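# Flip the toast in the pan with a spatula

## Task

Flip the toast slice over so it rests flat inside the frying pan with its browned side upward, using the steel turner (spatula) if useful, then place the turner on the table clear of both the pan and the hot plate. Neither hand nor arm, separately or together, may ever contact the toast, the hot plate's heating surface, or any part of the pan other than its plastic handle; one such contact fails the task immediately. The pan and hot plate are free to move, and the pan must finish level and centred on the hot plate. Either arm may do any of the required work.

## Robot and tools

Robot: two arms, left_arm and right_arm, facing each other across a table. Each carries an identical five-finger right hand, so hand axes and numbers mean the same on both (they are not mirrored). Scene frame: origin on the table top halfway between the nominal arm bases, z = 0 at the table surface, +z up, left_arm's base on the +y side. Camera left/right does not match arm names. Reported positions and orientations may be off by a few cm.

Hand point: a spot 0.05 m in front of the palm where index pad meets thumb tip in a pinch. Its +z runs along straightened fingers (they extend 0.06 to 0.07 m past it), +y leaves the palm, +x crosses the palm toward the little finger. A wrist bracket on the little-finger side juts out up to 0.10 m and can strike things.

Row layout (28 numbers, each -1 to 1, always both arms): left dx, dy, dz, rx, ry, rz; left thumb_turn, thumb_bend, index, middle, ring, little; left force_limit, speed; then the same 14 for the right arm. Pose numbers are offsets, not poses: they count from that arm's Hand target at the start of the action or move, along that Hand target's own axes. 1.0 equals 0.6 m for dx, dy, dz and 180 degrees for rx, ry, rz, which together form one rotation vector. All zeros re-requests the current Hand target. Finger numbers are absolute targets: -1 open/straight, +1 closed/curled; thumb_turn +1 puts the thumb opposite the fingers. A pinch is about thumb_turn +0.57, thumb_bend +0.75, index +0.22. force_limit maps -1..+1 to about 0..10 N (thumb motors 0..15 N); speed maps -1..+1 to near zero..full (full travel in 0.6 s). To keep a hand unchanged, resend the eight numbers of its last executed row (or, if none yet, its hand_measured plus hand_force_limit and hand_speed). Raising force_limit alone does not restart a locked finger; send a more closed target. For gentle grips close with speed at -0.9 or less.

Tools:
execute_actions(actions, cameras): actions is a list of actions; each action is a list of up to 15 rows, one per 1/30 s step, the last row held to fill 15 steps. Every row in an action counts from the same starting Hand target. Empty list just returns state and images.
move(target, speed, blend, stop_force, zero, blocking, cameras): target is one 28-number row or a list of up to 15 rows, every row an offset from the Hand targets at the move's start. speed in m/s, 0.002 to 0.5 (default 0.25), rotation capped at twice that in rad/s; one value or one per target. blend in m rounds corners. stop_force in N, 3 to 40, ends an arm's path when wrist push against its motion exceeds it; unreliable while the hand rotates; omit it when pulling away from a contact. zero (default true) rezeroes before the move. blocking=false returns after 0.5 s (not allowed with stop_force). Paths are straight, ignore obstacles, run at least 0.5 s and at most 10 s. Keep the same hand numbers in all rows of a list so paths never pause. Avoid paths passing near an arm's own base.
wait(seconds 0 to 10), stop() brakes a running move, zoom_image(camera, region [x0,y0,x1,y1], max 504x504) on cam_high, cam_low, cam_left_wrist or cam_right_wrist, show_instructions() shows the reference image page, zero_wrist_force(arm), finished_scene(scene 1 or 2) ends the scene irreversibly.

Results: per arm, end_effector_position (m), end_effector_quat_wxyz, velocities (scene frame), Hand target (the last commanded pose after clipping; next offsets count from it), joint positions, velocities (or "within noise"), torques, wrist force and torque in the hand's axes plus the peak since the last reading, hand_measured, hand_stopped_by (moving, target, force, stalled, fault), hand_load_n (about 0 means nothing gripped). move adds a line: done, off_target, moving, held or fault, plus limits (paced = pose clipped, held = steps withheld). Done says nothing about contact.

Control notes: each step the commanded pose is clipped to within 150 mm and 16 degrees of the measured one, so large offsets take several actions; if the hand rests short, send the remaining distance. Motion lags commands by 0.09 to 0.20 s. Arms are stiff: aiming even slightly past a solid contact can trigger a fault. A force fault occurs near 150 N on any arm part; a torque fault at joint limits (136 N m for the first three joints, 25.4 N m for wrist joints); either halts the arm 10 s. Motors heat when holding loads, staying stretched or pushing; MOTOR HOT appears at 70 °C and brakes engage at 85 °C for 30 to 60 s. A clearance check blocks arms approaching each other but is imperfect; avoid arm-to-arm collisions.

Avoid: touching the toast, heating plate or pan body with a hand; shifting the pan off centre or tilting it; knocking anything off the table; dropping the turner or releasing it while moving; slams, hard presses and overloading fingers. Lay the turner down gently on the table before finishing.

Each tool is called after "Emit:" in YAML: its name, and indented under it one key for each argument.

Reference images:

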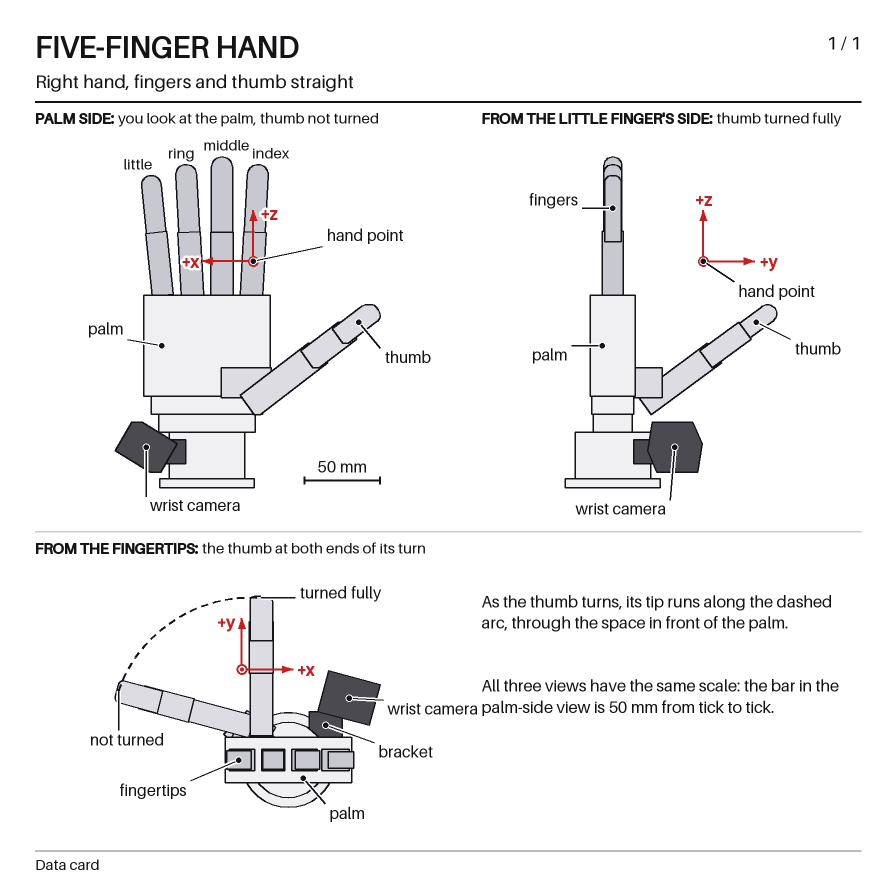

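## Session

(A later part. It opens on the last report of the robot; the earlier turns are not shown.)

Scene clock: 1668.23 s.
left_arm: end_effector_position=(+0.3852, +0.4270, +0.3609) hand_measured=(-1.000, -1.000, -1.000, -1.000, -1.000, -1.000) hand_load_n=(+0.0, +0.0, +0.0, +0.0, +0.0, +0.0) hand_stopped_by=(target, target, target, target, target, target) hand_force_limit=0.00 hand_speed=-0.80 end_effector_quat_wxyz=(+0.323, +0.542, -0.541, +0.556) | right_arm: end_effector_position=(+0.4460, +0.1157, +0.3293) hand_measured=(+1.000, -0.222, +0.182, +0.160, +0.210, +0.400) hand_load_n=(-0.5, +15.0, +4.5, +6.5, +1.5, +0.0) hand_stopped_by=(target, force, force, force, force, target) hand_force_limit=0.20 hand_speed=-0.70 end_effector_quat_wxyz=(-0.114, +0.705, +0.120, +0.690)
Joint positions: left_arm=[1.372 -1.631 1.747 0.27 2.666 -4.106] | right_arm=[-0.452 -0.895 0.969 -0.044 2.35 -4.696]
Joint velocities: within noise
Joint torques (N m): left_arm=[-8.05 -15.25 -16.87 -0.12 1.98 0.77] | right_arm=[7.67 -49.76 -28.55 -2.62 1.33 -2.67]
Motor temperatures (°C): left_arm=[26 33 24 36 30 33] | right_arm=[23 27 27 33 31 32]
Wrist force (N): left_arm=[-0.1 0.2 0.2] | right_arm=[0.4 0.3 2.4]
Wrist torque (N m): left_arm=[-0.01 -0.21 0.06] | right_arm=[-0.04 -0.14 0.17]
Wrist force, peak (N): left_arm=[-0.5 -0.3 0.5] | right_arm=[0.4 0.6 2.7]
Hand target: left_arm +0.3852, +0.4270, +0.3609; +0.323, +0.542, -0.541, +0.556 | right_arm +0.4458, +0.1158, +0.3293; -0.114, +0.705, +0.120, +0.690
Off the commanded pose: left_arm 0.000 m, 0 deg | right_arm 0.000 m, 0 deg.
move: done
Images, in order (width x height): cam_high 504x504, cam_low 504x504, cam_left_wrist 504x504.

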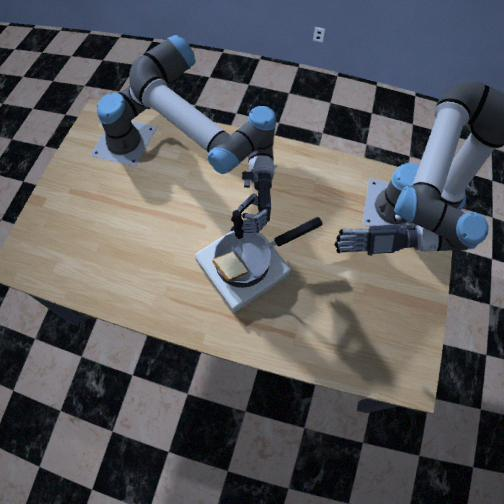

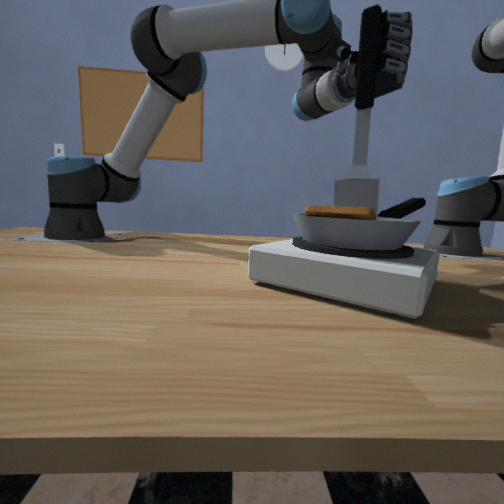

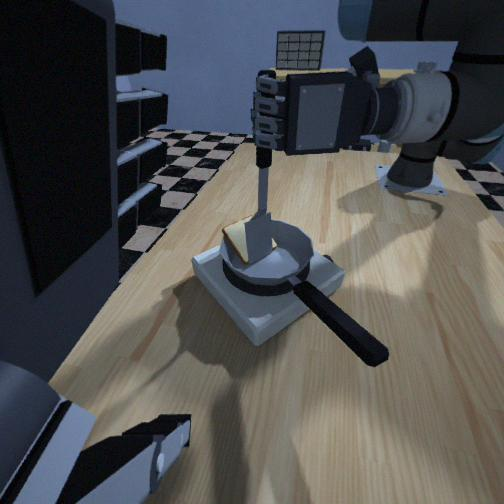

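Emit:
move:
  target:
    - [0,0,0,0,0,0,-1,-1,-1,-1,-1,-1,0.0,-0.8,0.0001,0.0052,0.0042,0,0,0,1,0.1,0.35,0.3,0.35,0.4,0.2,-0.7]
    - [0,0,0,0,0,0,-1,-1,-1,-1,-1,-1,0.0,-0.8,-0.0001,-0.0156,-0.0126,0,0,0,1,0.1,0.35,0.3,0.35,0.4,0.2,-0.7]
  speed: 0.03
  cameras: ["cam_left_wrist","cam_high","cam_low"]

Emit:
zoom_image:
  camera: "cam_left_wrist"
  region: [210, 200, 330, 320]

Emit:
zoom_image:
  camera: "cam_low"
  region: [280, 180, 440, 280]

Scene clock: 1677.27 s.
left_arm: end_effector_position=(+0.3852, +0.4270, +0.3609) hand_measured=(-1.000, -1.000, -1.000, -1.000, -1.000, -1.000) hand_load_n=(+0.0, +0.0, +0.0, +0.0, +0.0, +0.0) hand_stopped_by=(target, target, target, target, target, target) hand_force_limit=0.00 hand_speed=-0.80 end_effector_quat_wxyz=(+0.323, +0.542, -0.541, +0.556) | right_arm: end_effector_position=(+0.4355, +0.1223, +0.3293) hand_measured=(+1.000, -0.222, +0.182, +0.160, +0.210, +0.400) hand_load_n=(-0.5, +15.0, +5.0, +6.5, +1.0, -0.5) hand_stopped_by=(target, force, force, force, force, target) hand_force_limit=0.20 hand_speed=-0.70 end_effector_quat_wxyz=(-0.114, +0.705, +0.120, +0.690)
Joint positions: left_arm=[1.372 -1.631 1.747 0.27 2.666 -4.106] | right_arm=[-0.433 -0.883 0.95 -0.035 2.369 -4.695]
Joint velocities: within noise
Joint torques (N m): left_arm=[-7.08 -15.3 -15.04 -0.1 1.96 0.66] | right_arm=[-5.45 -58.44 -13.05 -0.54 -1.67 2.43]
Motor temperatures (°C): left_arm=[26 33 24 36 30 33] | right_arm=[23 27 27 33 31 32]
Wrist force (N): left_arm=[-0.4 -0.3 0.1] | right_arm=[0.5 0.7 2.3]
Wrist torque (N m): left_arm=[-0.08 -0.16 0.04] | right_arm=[0.03 -0.14 0.19]
Wrist force, peak (N): left_arm=[-0.5 -0.6 0.0] | right_arm=[0.4 0.9 2.9]
Hand target: left_arm +0.3852, +0.4270, +0.3609; +0.323, +0.542, -0.541, +0.556 | right_arm +0.4356, +0.1222, +0.3294; -0.114, +0.705, +0.120, +0.690
Off the commanded pose: left_arm 0.000 m, 0 deg | right_arm 0.000 m, 0 deg.
move: done
Images, in order (width x height): cam_high 504x504, cam_low 504x504, cam_left_wrist 504x504.

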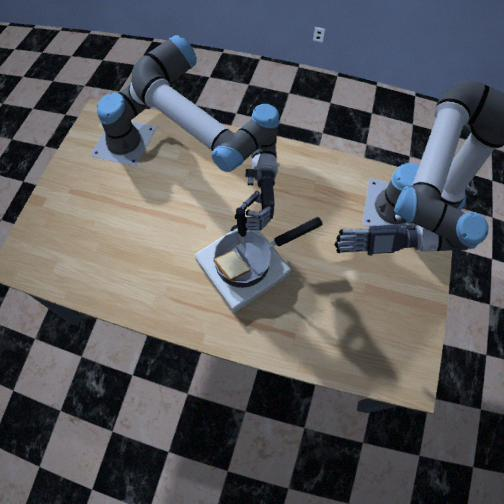

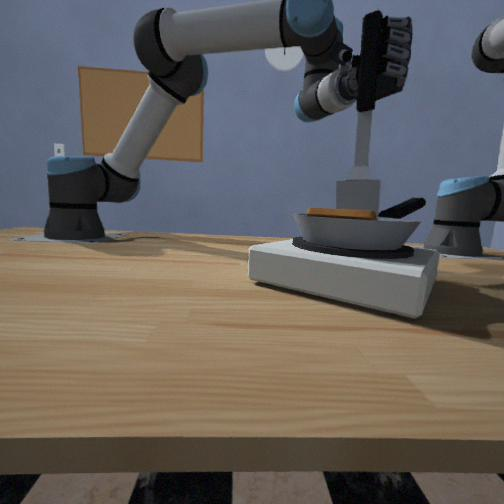

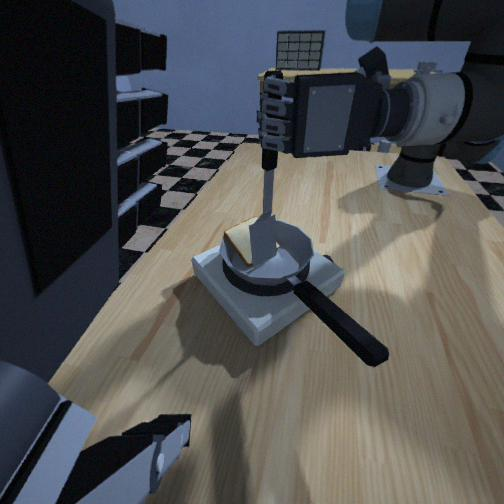

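Scaled by 4.200.

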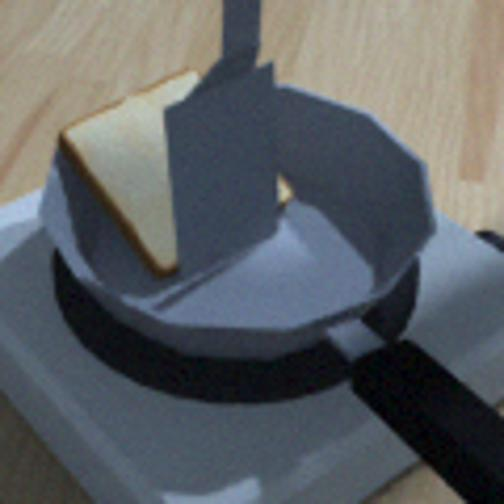

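Scaled by 3.150.

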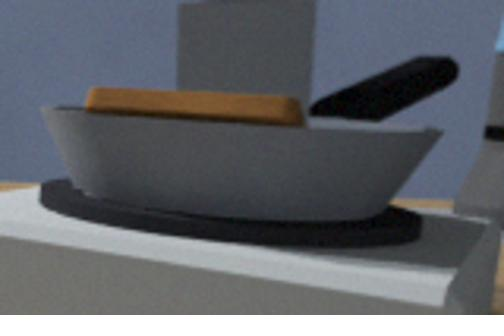

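Emit:
move:
  target: [0,0,0,0,0,0,-1,-1,-1,-1,-1,-1,0.0,-0.8,-0.0001,-0.0052,-0.0042,0,0,0,1,0.1,0.35,0.3,0.35,0.4,0.2,-0.7]
  speed: 0.03
  cameras: ["cam_left_wrist","cam_high","cam_low"]

Emit:
zoom_image:
  camera: "cam_left_wrist"
  region: [210, 200, 330, 320]

Emit:
zoom_image:
  camera: "cam_low"
  region: [280, 180, 440, 280]

Emit:
zoom_image:
  camera: "cam_high"
  region: [200, 215, 290, 305]

Scene clock: 1686.77 s.
left_arm: end_effector_position=(+0.3852, +0.4270, +0.3609) hand_measured=(-1.000, -1.000, -1.000, -1.000, -1.000, -1.000) hand_load_n=(-0.5, +0.0, +0.0, +0.0, +0.0, +0.0) hand_stopped_by=(target, target, target, target, target, target) hand_force_limit=0.00 hand_speed=-0.80 end_effector_quat_wxyz=(+0.323, +0.542, -0.541, +0.556) | right_arm: end_effector_position=(+0.4321, +0.1243, +0.3294) hand_measured=(+1.000, -0.222, +0.182, +0.160, +0.210, +0.400) hand_load_n=(-0.5, +14.5, +5.0, +6.5, +1.0, +0.0) hand_stopped_by=(target, force, force, force, force, target) hand_force_limit=0.20 hand_speed=-0.70 end_effector_quat_wxyz=(-0.114, +0.705, +0.120, +0.690)
Joint positions: left_arm=[1.372 -1.631 1.747 0.27 2.666 -4.106] | right_arm=[-0.427 -0.88 0.944 -0.033 2.375 -4.695]
Joint velocities: within noise
Joint torques (N m): left_arm=[-7.4 -15.99 -15.86 0.13 1.97 0.89] | right_arm=[-2.53 -41.5 -25.85 1 0.48 2.56]
Motor temperatures (°C): left_arm=[26 33 24 36 30 33] | right_arm=[23 27 27 33 31 32]
Wrist force (N): left_arm=[0.0 0.1 0.1] | right_arm=[0.3 0.4 1.9]
Wrist torque (N m): left_arm=[-0.03 -0.22 0.07] | right_arm=[0.02 -0.09 0.16]
Wrist force, peak (N): left_arm=[-0.6 -0.3 -0.2] | right_arm=[0.1 0.9 2.5]
Hand target: left_arm +0.3852, +0.4270, +0.3609; +0.323, +0.542, -0.541, +0.556 | right_arm +0.4322, +0.1243, +0.3294; -0.114, +0.705, +0.120, +0.690
Off the commanded pose: left_arm 0.000 m, 0 deg | right_arm 0.000 m, 0 deg.
move: done
Images, in order (width x height): cam_high 504x504, cam_low 504x504, cam_left_wrist 504x504.

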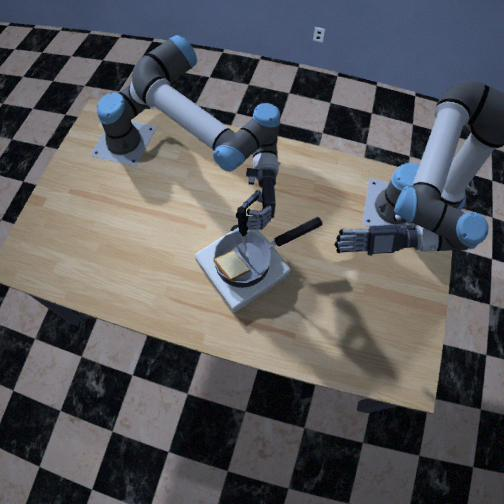

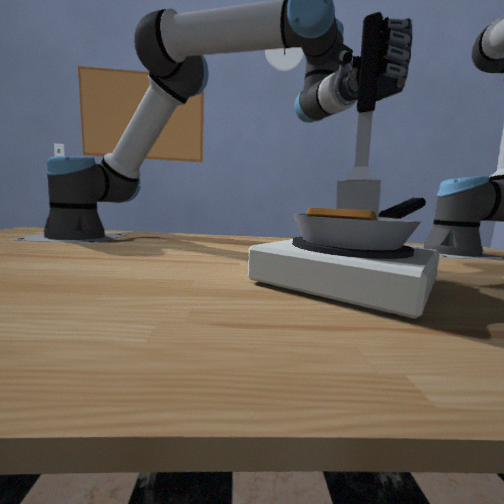

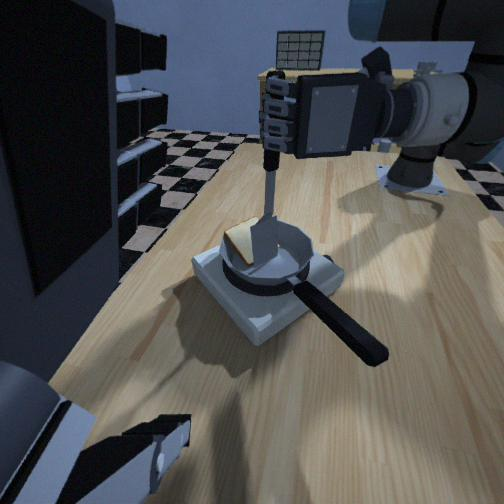

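Scaled by 4.200.

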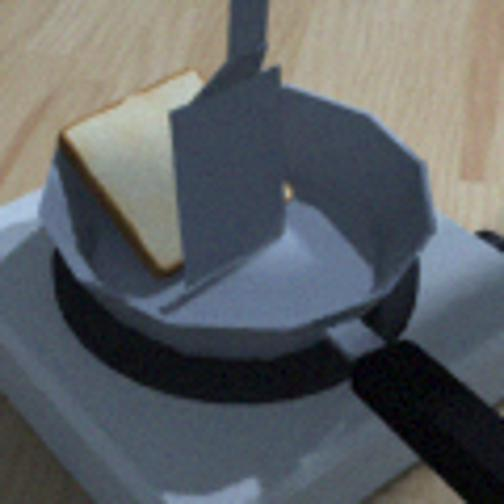

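Scaled by 3.150.

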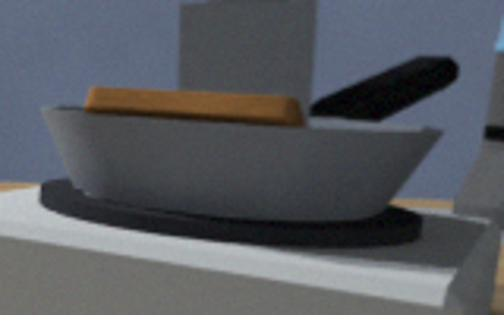

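Scaled by 5.600.

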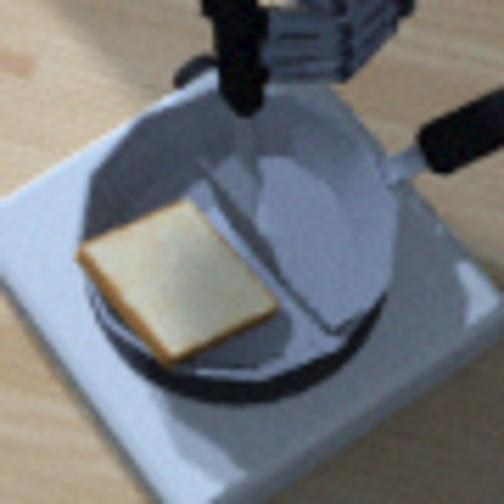

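Emit:
zoom_image:
  camera: "cam_high"
  region: [210, 255, 245, 290]

Emit:
zoom_image:
  camera: "cam_low"
  region: [285, 195, 390, 255]

Scaled by 14.400.

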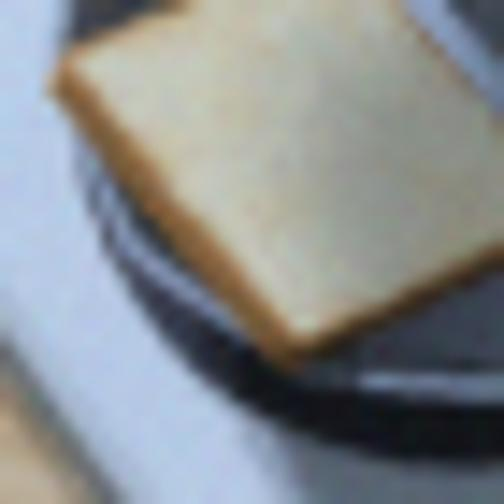

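Scaled by 4.800.

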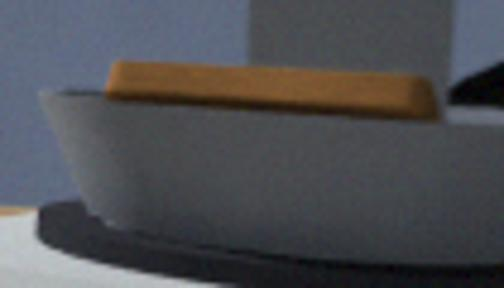

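Emit:
move:
  target:
    - [0,0,0,0,0,0,-1,-1,-1,-1,-1,-1,0.0,-0.8,0.1667,-0.0014,-0.0011,0,0,0,1,0.1,0.35,0.3,0.35,0.4,0.2,-0.7]
    - [0,0,0,0,0,0,-1,-1,-1,-1,-1,-1,0.0,-0.8,0.1367,0.2592,0.2073,0,-0.0763,0.0955,1,0.1,0.35,0.3,0.35,0.4,0.2,-0.7]
  speed: [0.08,0.15]

Emit:
zoom_image:
  camera: "cam_left_wrist"
  region: [210, 200, 330, 320]

Emit:
zoom_image:
  camera: "cam_high"
  region: [200, 215, 290, 305]

Emit:
zoom_image:
  camera: "cam_low"
  region: [280, 120, 440, 280]

Scene clock: 1749.90 s.
left_arm: end_effector_position=(+0.3852, +0.4270, +0.3609) hand_measured=(-1.000, -1.000, -1.000, -1.000, -1.000, -1.000) hand_load_n=(+0.0, +0.0, +0.0, +0.0, +0.0, +0.0) hand_stopped_by=(target, target, target, target, target, target) hand_force_limit=0.00 hand_speed=-0.80 end_effector_quat_wxyz=(+0.323, +0.542, -0.541, +0.556) | right_arm: end_effector_position=(+0.6020, +0.0188, +0.4093) hand_measured=(+1.000, -0.222, +0.182, +0.160, +0.210, +0.400) hand_load_n=(+0.5, +14.5, +5.0, +6.0, +1.0, +0.0) hand_stopped_by=(target, force, force, force, force, target) hand_force_limit=0.20 hand_speed=-0.70 end_effector_quat_wxyz=(-0.200, +0.792, +0.026, +0.576)
Joint positions: left_arm=[1.372 -1.631 1.747 0.27 2.666 -4.106] | right_arm=[-0.782 -0.833 0.474 0.639 1.97 -4.299]
Joint velocities: within noise
Joint torques (N m): left_arm=[-8.13 -16.14 -15.03 -0.26 1.87 0.74] | right_arm=[-8.16 -64.97 -10.96 -3.18 -1.51 -1.13]
Motor temperatures (°C): left_arm=[26 33 24 36 30 33] | right_arm=[23 28 27 33 31 32]
Wrist force (N): left_arm=[-0.2 0.0 0.0] | right_arm=[0.4 0.1 2.1]
Wrist torque (N m): left_arm=[-0.03 -0.18 0.05] | right_arm=[-0.05 -0.09 0.11]
Wrist force, peak (N): left_arm=[-0.7 0.0 0.0] | right_arm=[1.2 1.6 3.0]
Hand target: left_arm +0.3852, +0.4270, +0.3609; +0.323, +0.542, -0.541, +0.556 | right_arm +0.6020, +0.0187, +0.4094; -0.201, +0.792, +0.026, +0.576
Off the commanded pose: left_arm 0.000 m, 0 deg | right_arm 0.000 m, 0 deg.
move: done

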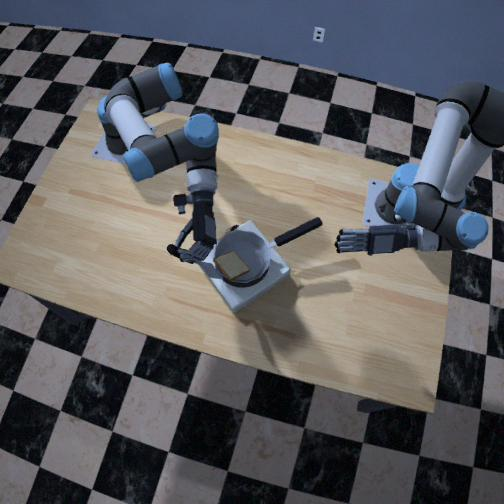

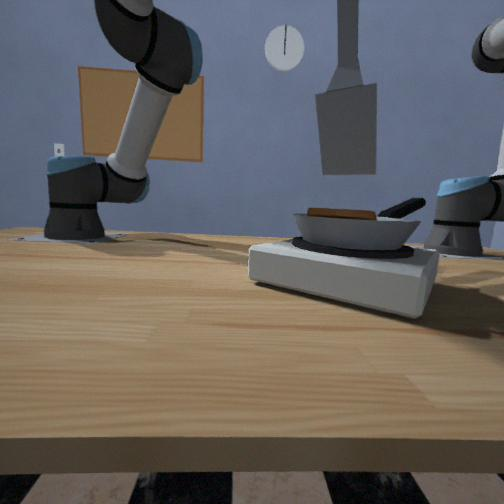

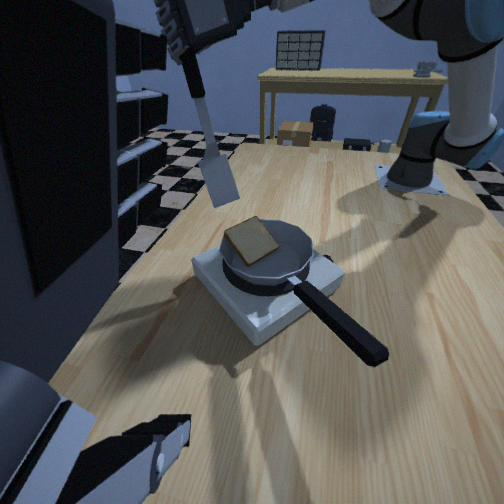

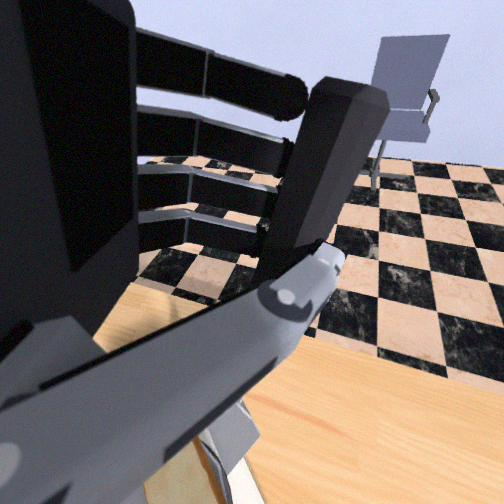

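Scaled by 4.200.

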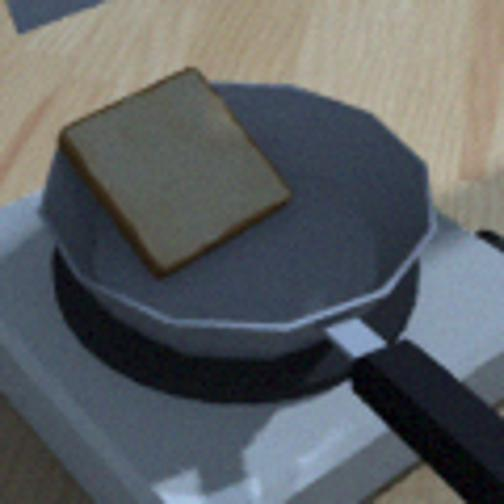

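Scaled by 5.600.

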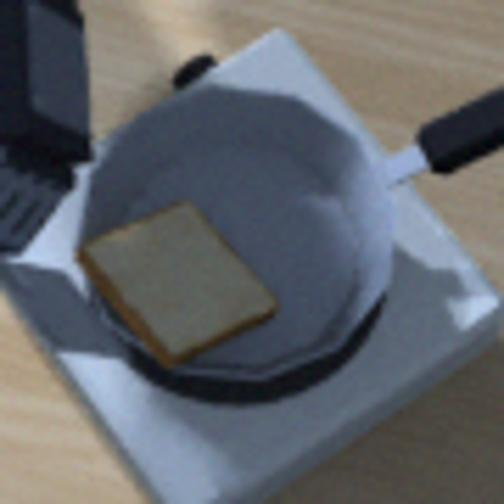

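Scaled by 3.150.

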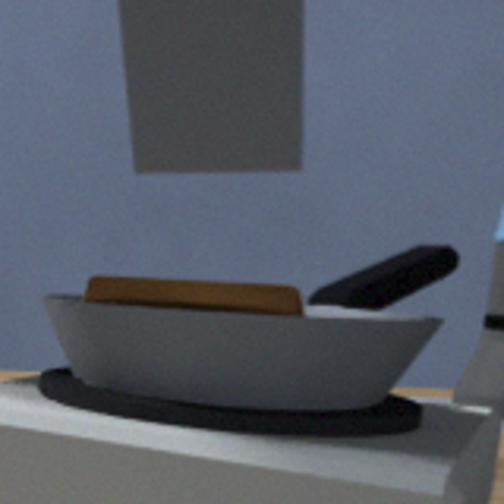

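Emit:
move:
  target: [0,0,0,0,0,0,-1,-1,-1,-1,-1,-1,0.0,-0.8,-0.0386,0.0187,0.0023,0.0195,-0.0063,-0.0051,1,0.1,0.35,0.3,0.35,0.4,0.2,-0.7]
  speed: 0.1
  cameras: ["cam_left_wrist","cam_high","cam_low"]

Emit:
zoom_image:
  camera: "cam_left_wrist"
  region: [190, 160, 310, 280]

Emit:
zoom_image:
  camera: "cam_high"
  region: [200, 230, 290, 320]

Emit:
zoom_image:
  camera: "cam_low"
  region: [280, 140, 400, 260]

Scene clock: 1802.43 s.
left_arm: end_effector_position=(+0.3852, +0.4270, +0.3609) hand_measured=(-1.000, -1.000, -1.000, -1.000, -1.000, -1.000) hand_load_n=(+0.0, +0.0, +0.0, +0.0, +0.0, +0.0) hand_stopped_by=(target, target, target, target, target, target) hand_force_limit=0.00 hand_speed=-0.80 end_effector_quat_wxyz=(+0.323, +0.542, -0.541, +0.556) | right_arm: end_effector_position=(+0.5987, +0.0132, +0.3846) hand_measured=(+1.000, -0.222, +0.182, +0.160, +0.210, +0.400) hand_load_n=(+0.5, +14.5, +5.0, +6.5, +1.0, +0.0) hand_stopped_by=(target, force, force, force, force, target) hand_force_limit=0.20 hand_speed=-0.70 end_effector_quat_wxyz=(-0.220, +0.791, +0.052, +0.569)
Joint positions: left_arm=[1.372 -1.631 1.747 0.27 2.666 -4.106] | right_arm=[-0.806 -0.937 0.718 0.491 1.883 -4.324]
Joint velocities: within noise
Joint torques (N m): left_arm=[-7.41 -15.23 -16.19 -0.19 1.8 0.81] | right_arm=[7.85 -36.86 -12.18 -0.19 0.12 2.65]
Motor temperatures (°C): left_arm=[26 32 24 36 30 33] | right_arm=[23 28 27 33 31 32]
Wrist force (N): left_arm=[-0.3 0.0 0.2] | right_arm=[0.3 0.2 2.3]
Wrist torque (N m): left_arm=[-0.04 -0.18 0.04] | right_arm=[-0.07 -0.08 0.11]
Wrist force, peak (N): left_arm=[-0.7 -0.3 0.0] | right_arm=[0.4 0.1 2.6]
Hand target: left_arm +0.3852, +0.4270, +0.3609; +0.323, +0.542, -0.541, +0.556 | right_arm +0.5986, +0.0133, +0.3844; -0.220, +0.791, +0.052, +0.569
Off the commanded pose: left_arm 0.000 m, 0 deg | right_arm 0.000 m, 0 deg.
move: done
Images, in order (width x height): cam_high 504x504, cam_low 504x504, cam_left_wrist 504x504.

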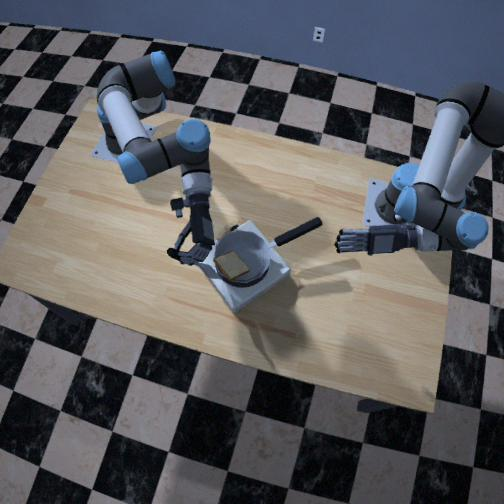

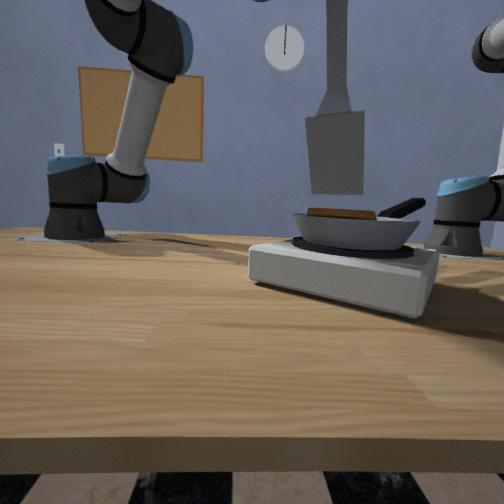

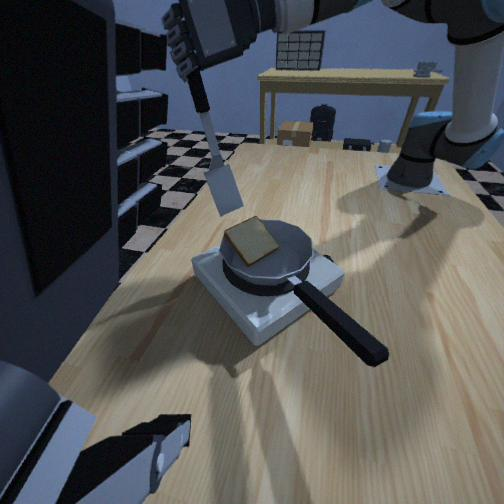

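Scaled by 4.200.

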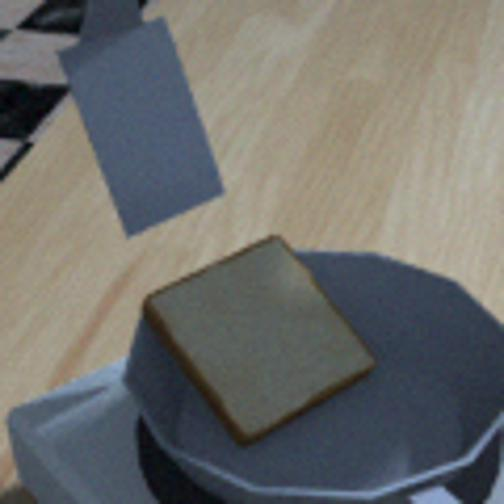

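Scaled by 5.600.

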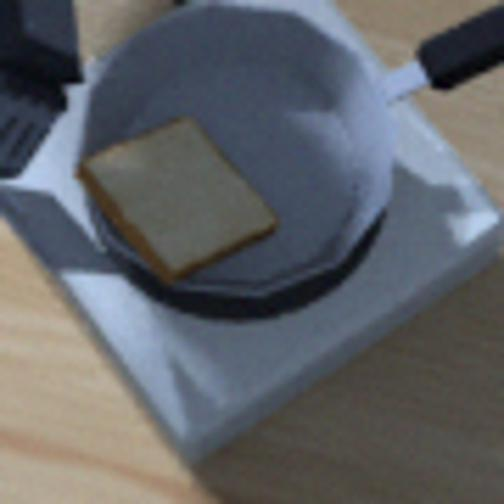

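Scaled by 4.200.

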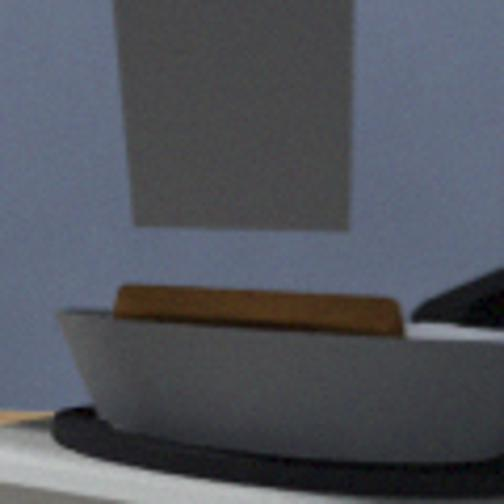

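Emit:
move:
  target: [0,0,0,0,0,0,-1,-1,-1,-1,-1,-1,0.0,-0.8,-0.0462,-0.0054,-0.0044,0,0,0,1,0.1,0.35,0.3,0.35,0.4,0.2,-0.7]
  speed: 0.04
  stop_force: 3
  cameras: ["cam_left_wrist","cam_high","cam_low"]

Emit:
zoom_image:
  camera: "cam_left_wrist"
  region: [200, 190, 290, 280]

Emit:
zoom_image:
  camera: "cam_high"
  region: [205, 245, 255, 295]

Emit:
zoom_image:
  camera: "cam_low"
  region: [280, 140, 400, 260]

Scene clock: 1834.03 s.
left_arm: end_effector_position=(+0.3852, +0.4270, +0.3609) hand_measured=(-1.000, -1.000, -1.000, -1.000, -1.000, -1.000) hand_load_n=(+0.0, +0.0, +0.0, +0.0, -0.5, +0.0) hand_stopped_by=(target, target, target, target, target, target) hand_force_limit=0.00 hand_speed=-0.80 end_effector_quat_wxyz=(+0.323, +0.542, -0.541, +0.556) | right_arm: end_effector_position=(+0.5856, +0.0198, +0.3605) hand_measured=(+1.000, -0.222, +0.182, +0.160, +0.210, +0.400) hand_load_n=(+0.5, +14.5, +5.0, +6.0, +1.0, +0.0) hand_stopped_by=(target, force, force, force, force, target) hand_force_limit=0.20 hand_speed=-0.70 end_effector_quat_wxyz=(-0.220, +0.791, +0.052, +0.569)
Joint positions: left_arm=[1.372 -1.631 1.747 0.27 2.666 -4.106] | right_arm=[-0.783 -0.957 0.814 0.418 1.905 -4.318]
Joint velocities: within noise
Joint torques (N m): left_arm=[-6.54 -16.53 -17.26 -0.25 1.64 0.89] | right_arm=[-8.31 -33.02 -32.67 1.6 -1.57 -2.2]
Motor temperatures (°C): left_arm=[26 32 24 36 30 33] | right_arm=[23 28 27 33 31 32]
Wrist force (N): left_arm=[-0.2 0.0 0.2] | right_arm=[0.3 0.0 2.2]
Wrist torque (N m): left_arm=[-0.03 -0.18 0.05] | right_arm=[-0.09 -0.07 0.09]
Wrist force, peak (N): left_arm=[-0.5 -0.4 0.2] | right_arm=[0.4 0.2 2.7]
Hand target: left_arm +0.3852, +0.4270, +0.3609; +0.323, +0.542, -0.541, +0.556 | right_arm +0.5856, +0.0198, +0.3604; -0.220, +0.791, +0.052, +0.569
Off the commanded pose: left_arm 0.000 m, 0 deg | right_arm 0.000 m, 0 deg.
move: done
Images, in order (width x height): cam_high 504x504, cam_low 504x504, cam_left_wrist 504x504.

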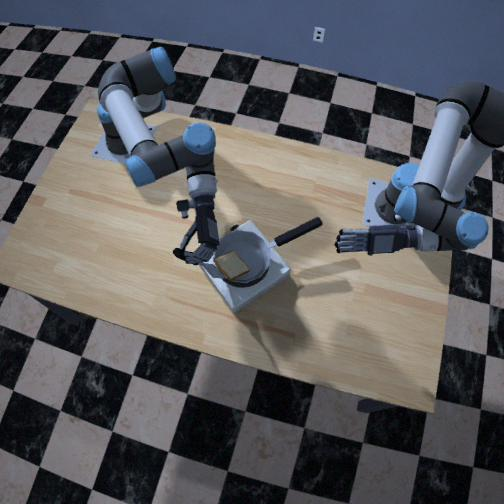

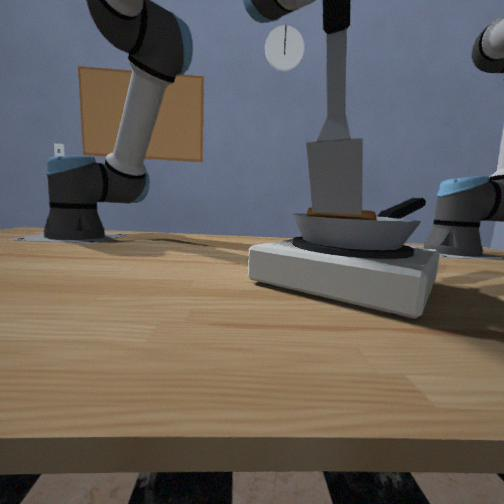

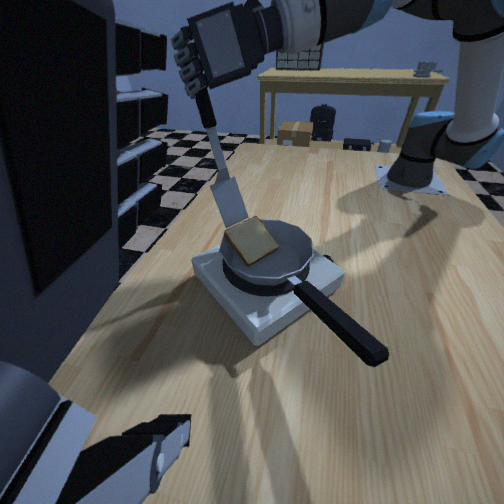

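Scaled by 5.600.

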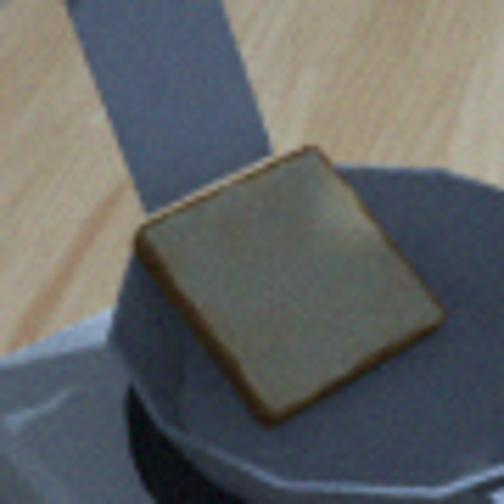

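Scaled by 10.080.

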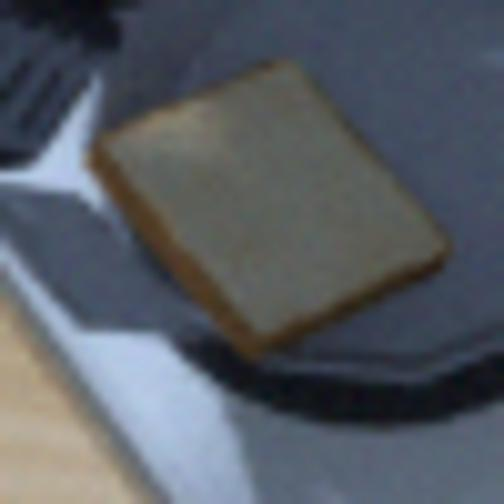

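Scaled by 4.200.

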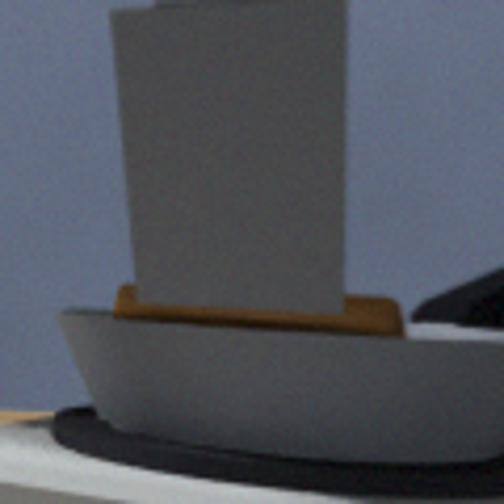

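Emit:
move:
  target:
    - [0,0,0,0,0,0,-1,-1,-1,-1,-1,-1,0.0,-0.8,0.0001,-0.0042,0.0052,0,0,0,1,0.1,0.35,0.3,0.35,0.4,0.2,-0.7]
    - [0,0,0,0,0,0,-1,-1,-1,-1,-1,-1,0.0,-0.8,-0.0122,-0.0002,0.0084,0,0,0,1,0.1,0.35,0.3,0.35,0.4,0.2,-0.7]
  speed: 0.02
  stop_force: 3
  cameras: ["cam_left_wrist","cam_high","cam_low"]

Emit:
zoom_image:
  camera: "cam_left_wrist"
  region: [200, 190, 290, 280]

Emit:
zoom_image:
  camera: "cam_low"
  region: [290, 180, 390, 260]

Scene clock: 1857.67 s.
left_arm: end_effector_position=(+0.3852, +0.4270, +0.3609) hand_measured=(-1.000, -1.000, -1.000, -1.000, -1.000, -1.000) hand_load_n=(+0.0, +0.0, +0.0, +0.0, +0.0, +0.0) hand_stopped_by=(target, target, target, target, target, target) hand_force_limit=0.00 hand_speed=-0.80 end_effector_quat_wxyz=(+0.323, +0.542, -0.541, +0.556) | right_arm: end_effector_position=(+0.5875, +0.0233, +0.3543) hand_measured=(+1.000, -0.222, +0.182, +0.160, +0.210, +0.400) hand_load_n=(+0.0, +15.0, +5.5, +6.5, +0.5, +0.0) hand_stopped_by=(target, force, force, force, force, target) hand_force_limit=0.20 hand_speed=-0.70 end_effector_quat_wxyz=(-0.220, +0.791, +0.052, +0.569)
Joint positions: left_arm=[1.372 -1.631 1.747 0.27 2.666 -4.106] | right_arm=[-0.781 -0.947 0.813 0.409 1.907 -4.317]
Joint velocities: within noise
Joint torques (N m): left_arm=[-8.01 -16.46 -16.11 -0.41 1.82 0.66] | right_arm=[1.51 -33.39 -17.33 -3.45 -0.1 2.37]
Motor temperatures (°C): left_arm=[26 32 24 36 30 33] | right_arm=[23 28 27 33 31 32]
Wrist force (N): left_arm=[-0.1 0.0 0.0] | right_arm=[1.1 0.1 2.4]
Wrist torque (N m): left_arm=[-0.02 -0.20 0.06] | right_arm=[-0.08 -0.14 0.11]
Wrist force, peak (N): left_arm=[-0.4 -0.4 0.3] | right_arm=[11.1 -0.1 2.1]
Hand target: left_arm +0.3852, +0.4270, +0.3609; +0.323, +0.542, -0.541, +0.556 | right_arm +0.5875, +0.0233, +0.3543; -0.220, +0.791, +0.052, +0.569 (not the last commanded pose)
Off the commanded pose: left_arm 0.000 m, 0 deg | right_arm 0.002 m, 0 deg.
move: contact (right_arm); path passed 1 of 2 targets
Images, in order (width x height): cam_high 504x504, cam_low 504x504, cam_left_wrist 504x504.

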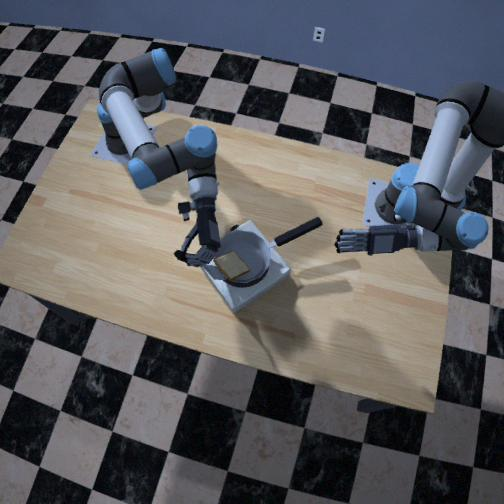

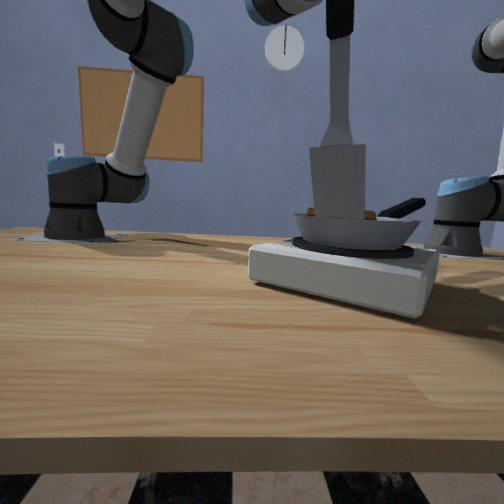

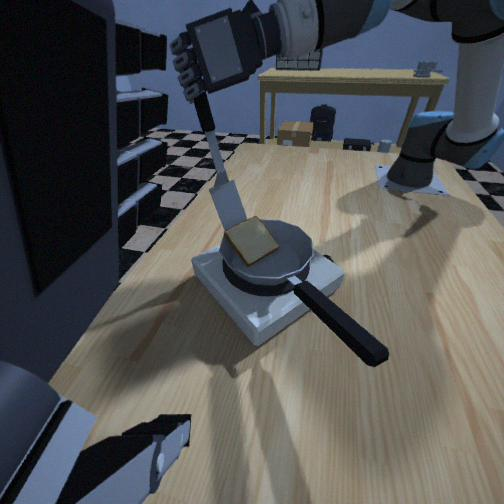

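Scaled by 5.600.

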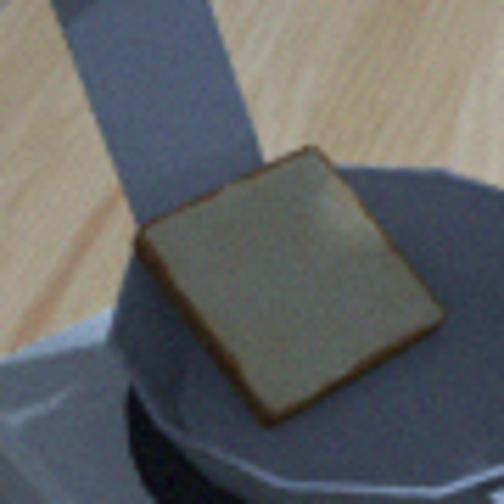

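Scaled by 5.040.

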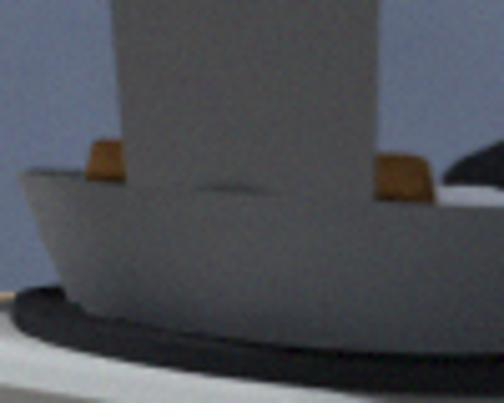

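Emit:
move:
  target:
    - [0,0,0,0,0,0,-1,-1,-1,-1,-1,-1,0.0,-0.8,0.0015,-0.0005,-0.0004,0,0,0,1,0.1,0.35,0.3,0.35,0.4,0.2,-0.7]
    - [0,0,0,0,0,0,-1,-1,-1,-1,-1,-1,0.0,-0.8,-0.0001,-0.0035,-0.0028,0,0,0,1,0.1,0.35,0.3,0.35,0.4,0.2,-0.7]
  speed: 0.02
  cameras: []

Emit:
move:
  target: [0,0,0,0,0,0,-1,-1,-1,-1,-1,-1,0.0,-0.8,-0.0123,0.0040,0.0032,0,0,0,1,0.1,0.35,0.3,0.35,0.4,0.2,-0.7]
  speed: 0.01
  stop_force: 3
  cameras: ["cam_left_wrist","cam_low"]

Emit:
zoom_image:
  camera: "cam_left_wrist"
  region: [200, 190, 290, 280]

Emit:
zoom_image:
  camera: "cam_low"
  region: [290, 180, 390, 260]

Scene clock: 1870.87 s.
left_arm: end_effector_position=(+0.3852, +0.4270, +0.3609) hand_measured=(-1.000, -1.000, -1.000, -1.000, -1.000, -1.000) hand_load_n=(+0.0, +0.0, +0.0, +0.0, +0.0, -0.5) hand_stopped_by=(target, target, target, target, target, target) hand_force_limit=0.00 hand_speed=-0.80 end_effector_quat_wxyz=(+0.323, +0.542, -0.541, +0.556) | right_arm: end_effector_position=(+0.5852, +0.0245, +0.3553) hand_measured=(+1.000, -0.222, +0.182, +0.160, +0.210, +0.400) hand_load_n=(+0.0, +14.5, +5.5, +6.5, +1.0, +0.0) hand_stopped_by=(target, force, force, force, force, target) hand_force_limit=0.20 hand_speed=-0.70 end_effector_quat_wxyz=(-0.220, +0.791, +0.052, +0.569)
Joint positions: left_arm=[1.372 -1.631 1.747 0.27 2.666 -4.106] | right_arm=[-0.777 -0.947 0.81 0.412 1.91 -4.316]
Joint velocities: within noise
Joint torques (N m): left_arm=[-6.76 -16.22 -16.03 -0.4 1.74 0.62] | right_arm=[1.7 -61.33 -11.82 -0.96 1.22 2.36]
Motor temperatures (°C): left_arm=[26 32 24 36 30 33] | right_arm=[23 28 27 33 31 32]
Wrist force (N): left_arm=[-0.2 -0.1 0.3] | right_arm=[0.7 0.1 2.3]
Wrist torque (N m): left_arm=[-0.05 -0.18 0.04] | right_arm=[-0.08 -0.14 0.12]
Wrist force, peak (N): left_arm=[-0.5 -0.5 0.1] | right_arm=[1.6 0.3 2.2]
Hand target: left_arm +0.3852, +0.4270, +0.3609; +0.323, +0.542, -0.541, +0.556 | right_arm +0.5853, +0.0245, +0.3553; -0.220, +0.791, +0.052, +0.569
Off the commanded pose: left_arm 0.000 m, 0 deg | right_arm 0.000 m, 0 deg.
move: done
No camera images: "cameras" was empty.

Scene clock: 1872.07 s.
left_arm: end_effector_position=(+0.3852, +0.4270, +0.3609) hand_measured=(-1.000, -1.000, -1.000, -1.000, -1.000, -1.000) hand_load_n=(+0.0, +0.0, +0.0, +0.0, +0.0, +0.0) hand_stopped_by=(target, target, target, target, target, target) hand_force_limit=0.00 hand_speed=-0.80 end_effector_quat_wxyz=(+0.323, +0.542, -0.541, +0.556) | right_arm: end_effector_position=(+0.5852, +0.0245, +0.3543) hand_measured=(+1.000, -0.222, +0.182, +0.160, +0.210, +0.400) hand_load_n=(-0.5, +15.0, +5.0, +6.5, +1.0, +0.0) hand_stopped_by=(target, force, force, force, force, target) hand_force_limit=0.20 hand_speed=-0.70 end_effector_quat_wxyz=(-0.220, +0.791, +0.052, +0.569)
Joint positions: left_arm=[1.372 -1.631 1.747 0.27 2.666 -4.106] | right_arm=[-0.777 -0.948 0.813 0.409 1.91 -4.316]
Joint velocities: within noise
Joint torques (N m): left_arm=[-6.68 -16.99 -17.51 -0.42 1.55 0.6] | right_arm=[-1.63 -32.67 -31.57 -2.65 -0.23 1.98]
Motor temperatures (°C): left_arm=[26 32 24 36 30 33] | right_arm=[23 28 27 33 31 32]
Wrist force (N): left_arm=[-0.2 -0.2 0.0] | right_arm=[2.6 0.1 2.4]
Wrist torque (N m): left_arm=[-0.05 -0.17 0.04] | right_arm=[-0.07 -0.12 0.10]
Wrist force, peak (N): left_arm=[-0.4 -0.3 0.3] | right_arm=[8.4 -0.2 2.4]
Hand target: left_arm +0.3852, +0.4270, +0.3609; +0.323, +0.542, -0.541, +0.556 | right_arm +0.5852, +0.0245, +0.3543; -0.220, +0.791, +0.052, +0.569 (not the last commanded pose)
Off the commanded pose: left_arm 0.000 m, 0 deg | right_arm 0.007 m, 0 deg.
move: contact (right_arm)
Images, in order (width x height): cam_low 504x504, cam_left_wrist 504x504.

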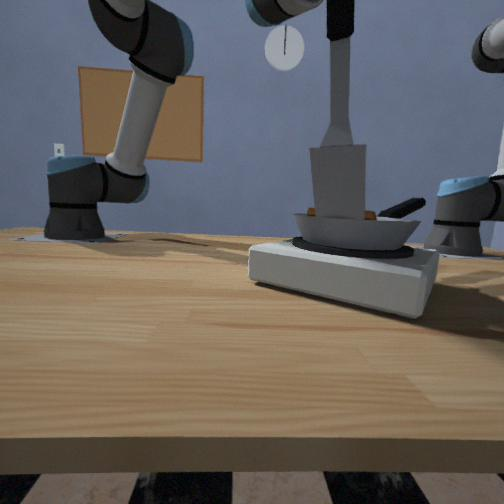

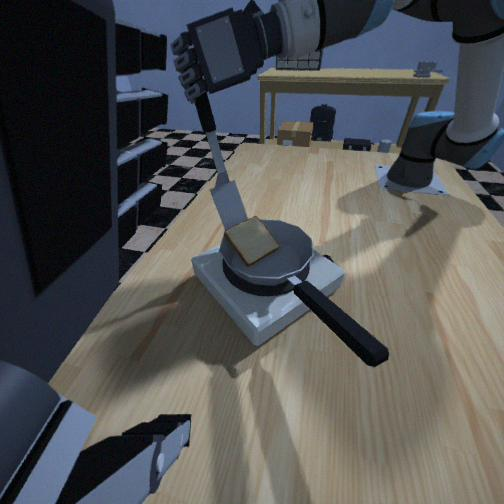

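Scaled by 5.600.

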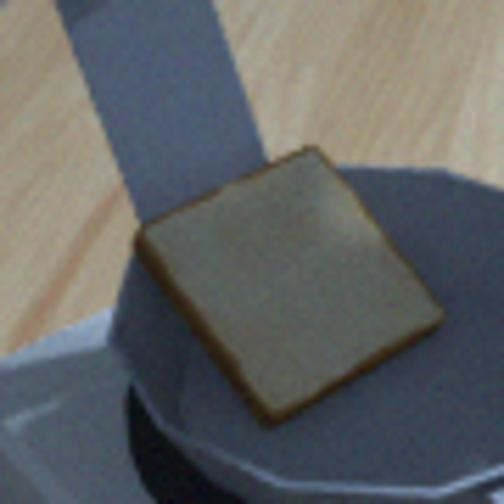

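Scaled by 5.040.

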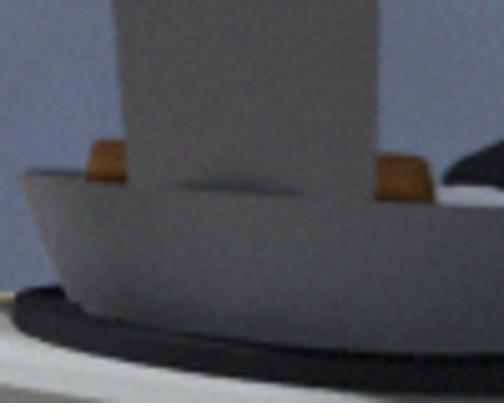

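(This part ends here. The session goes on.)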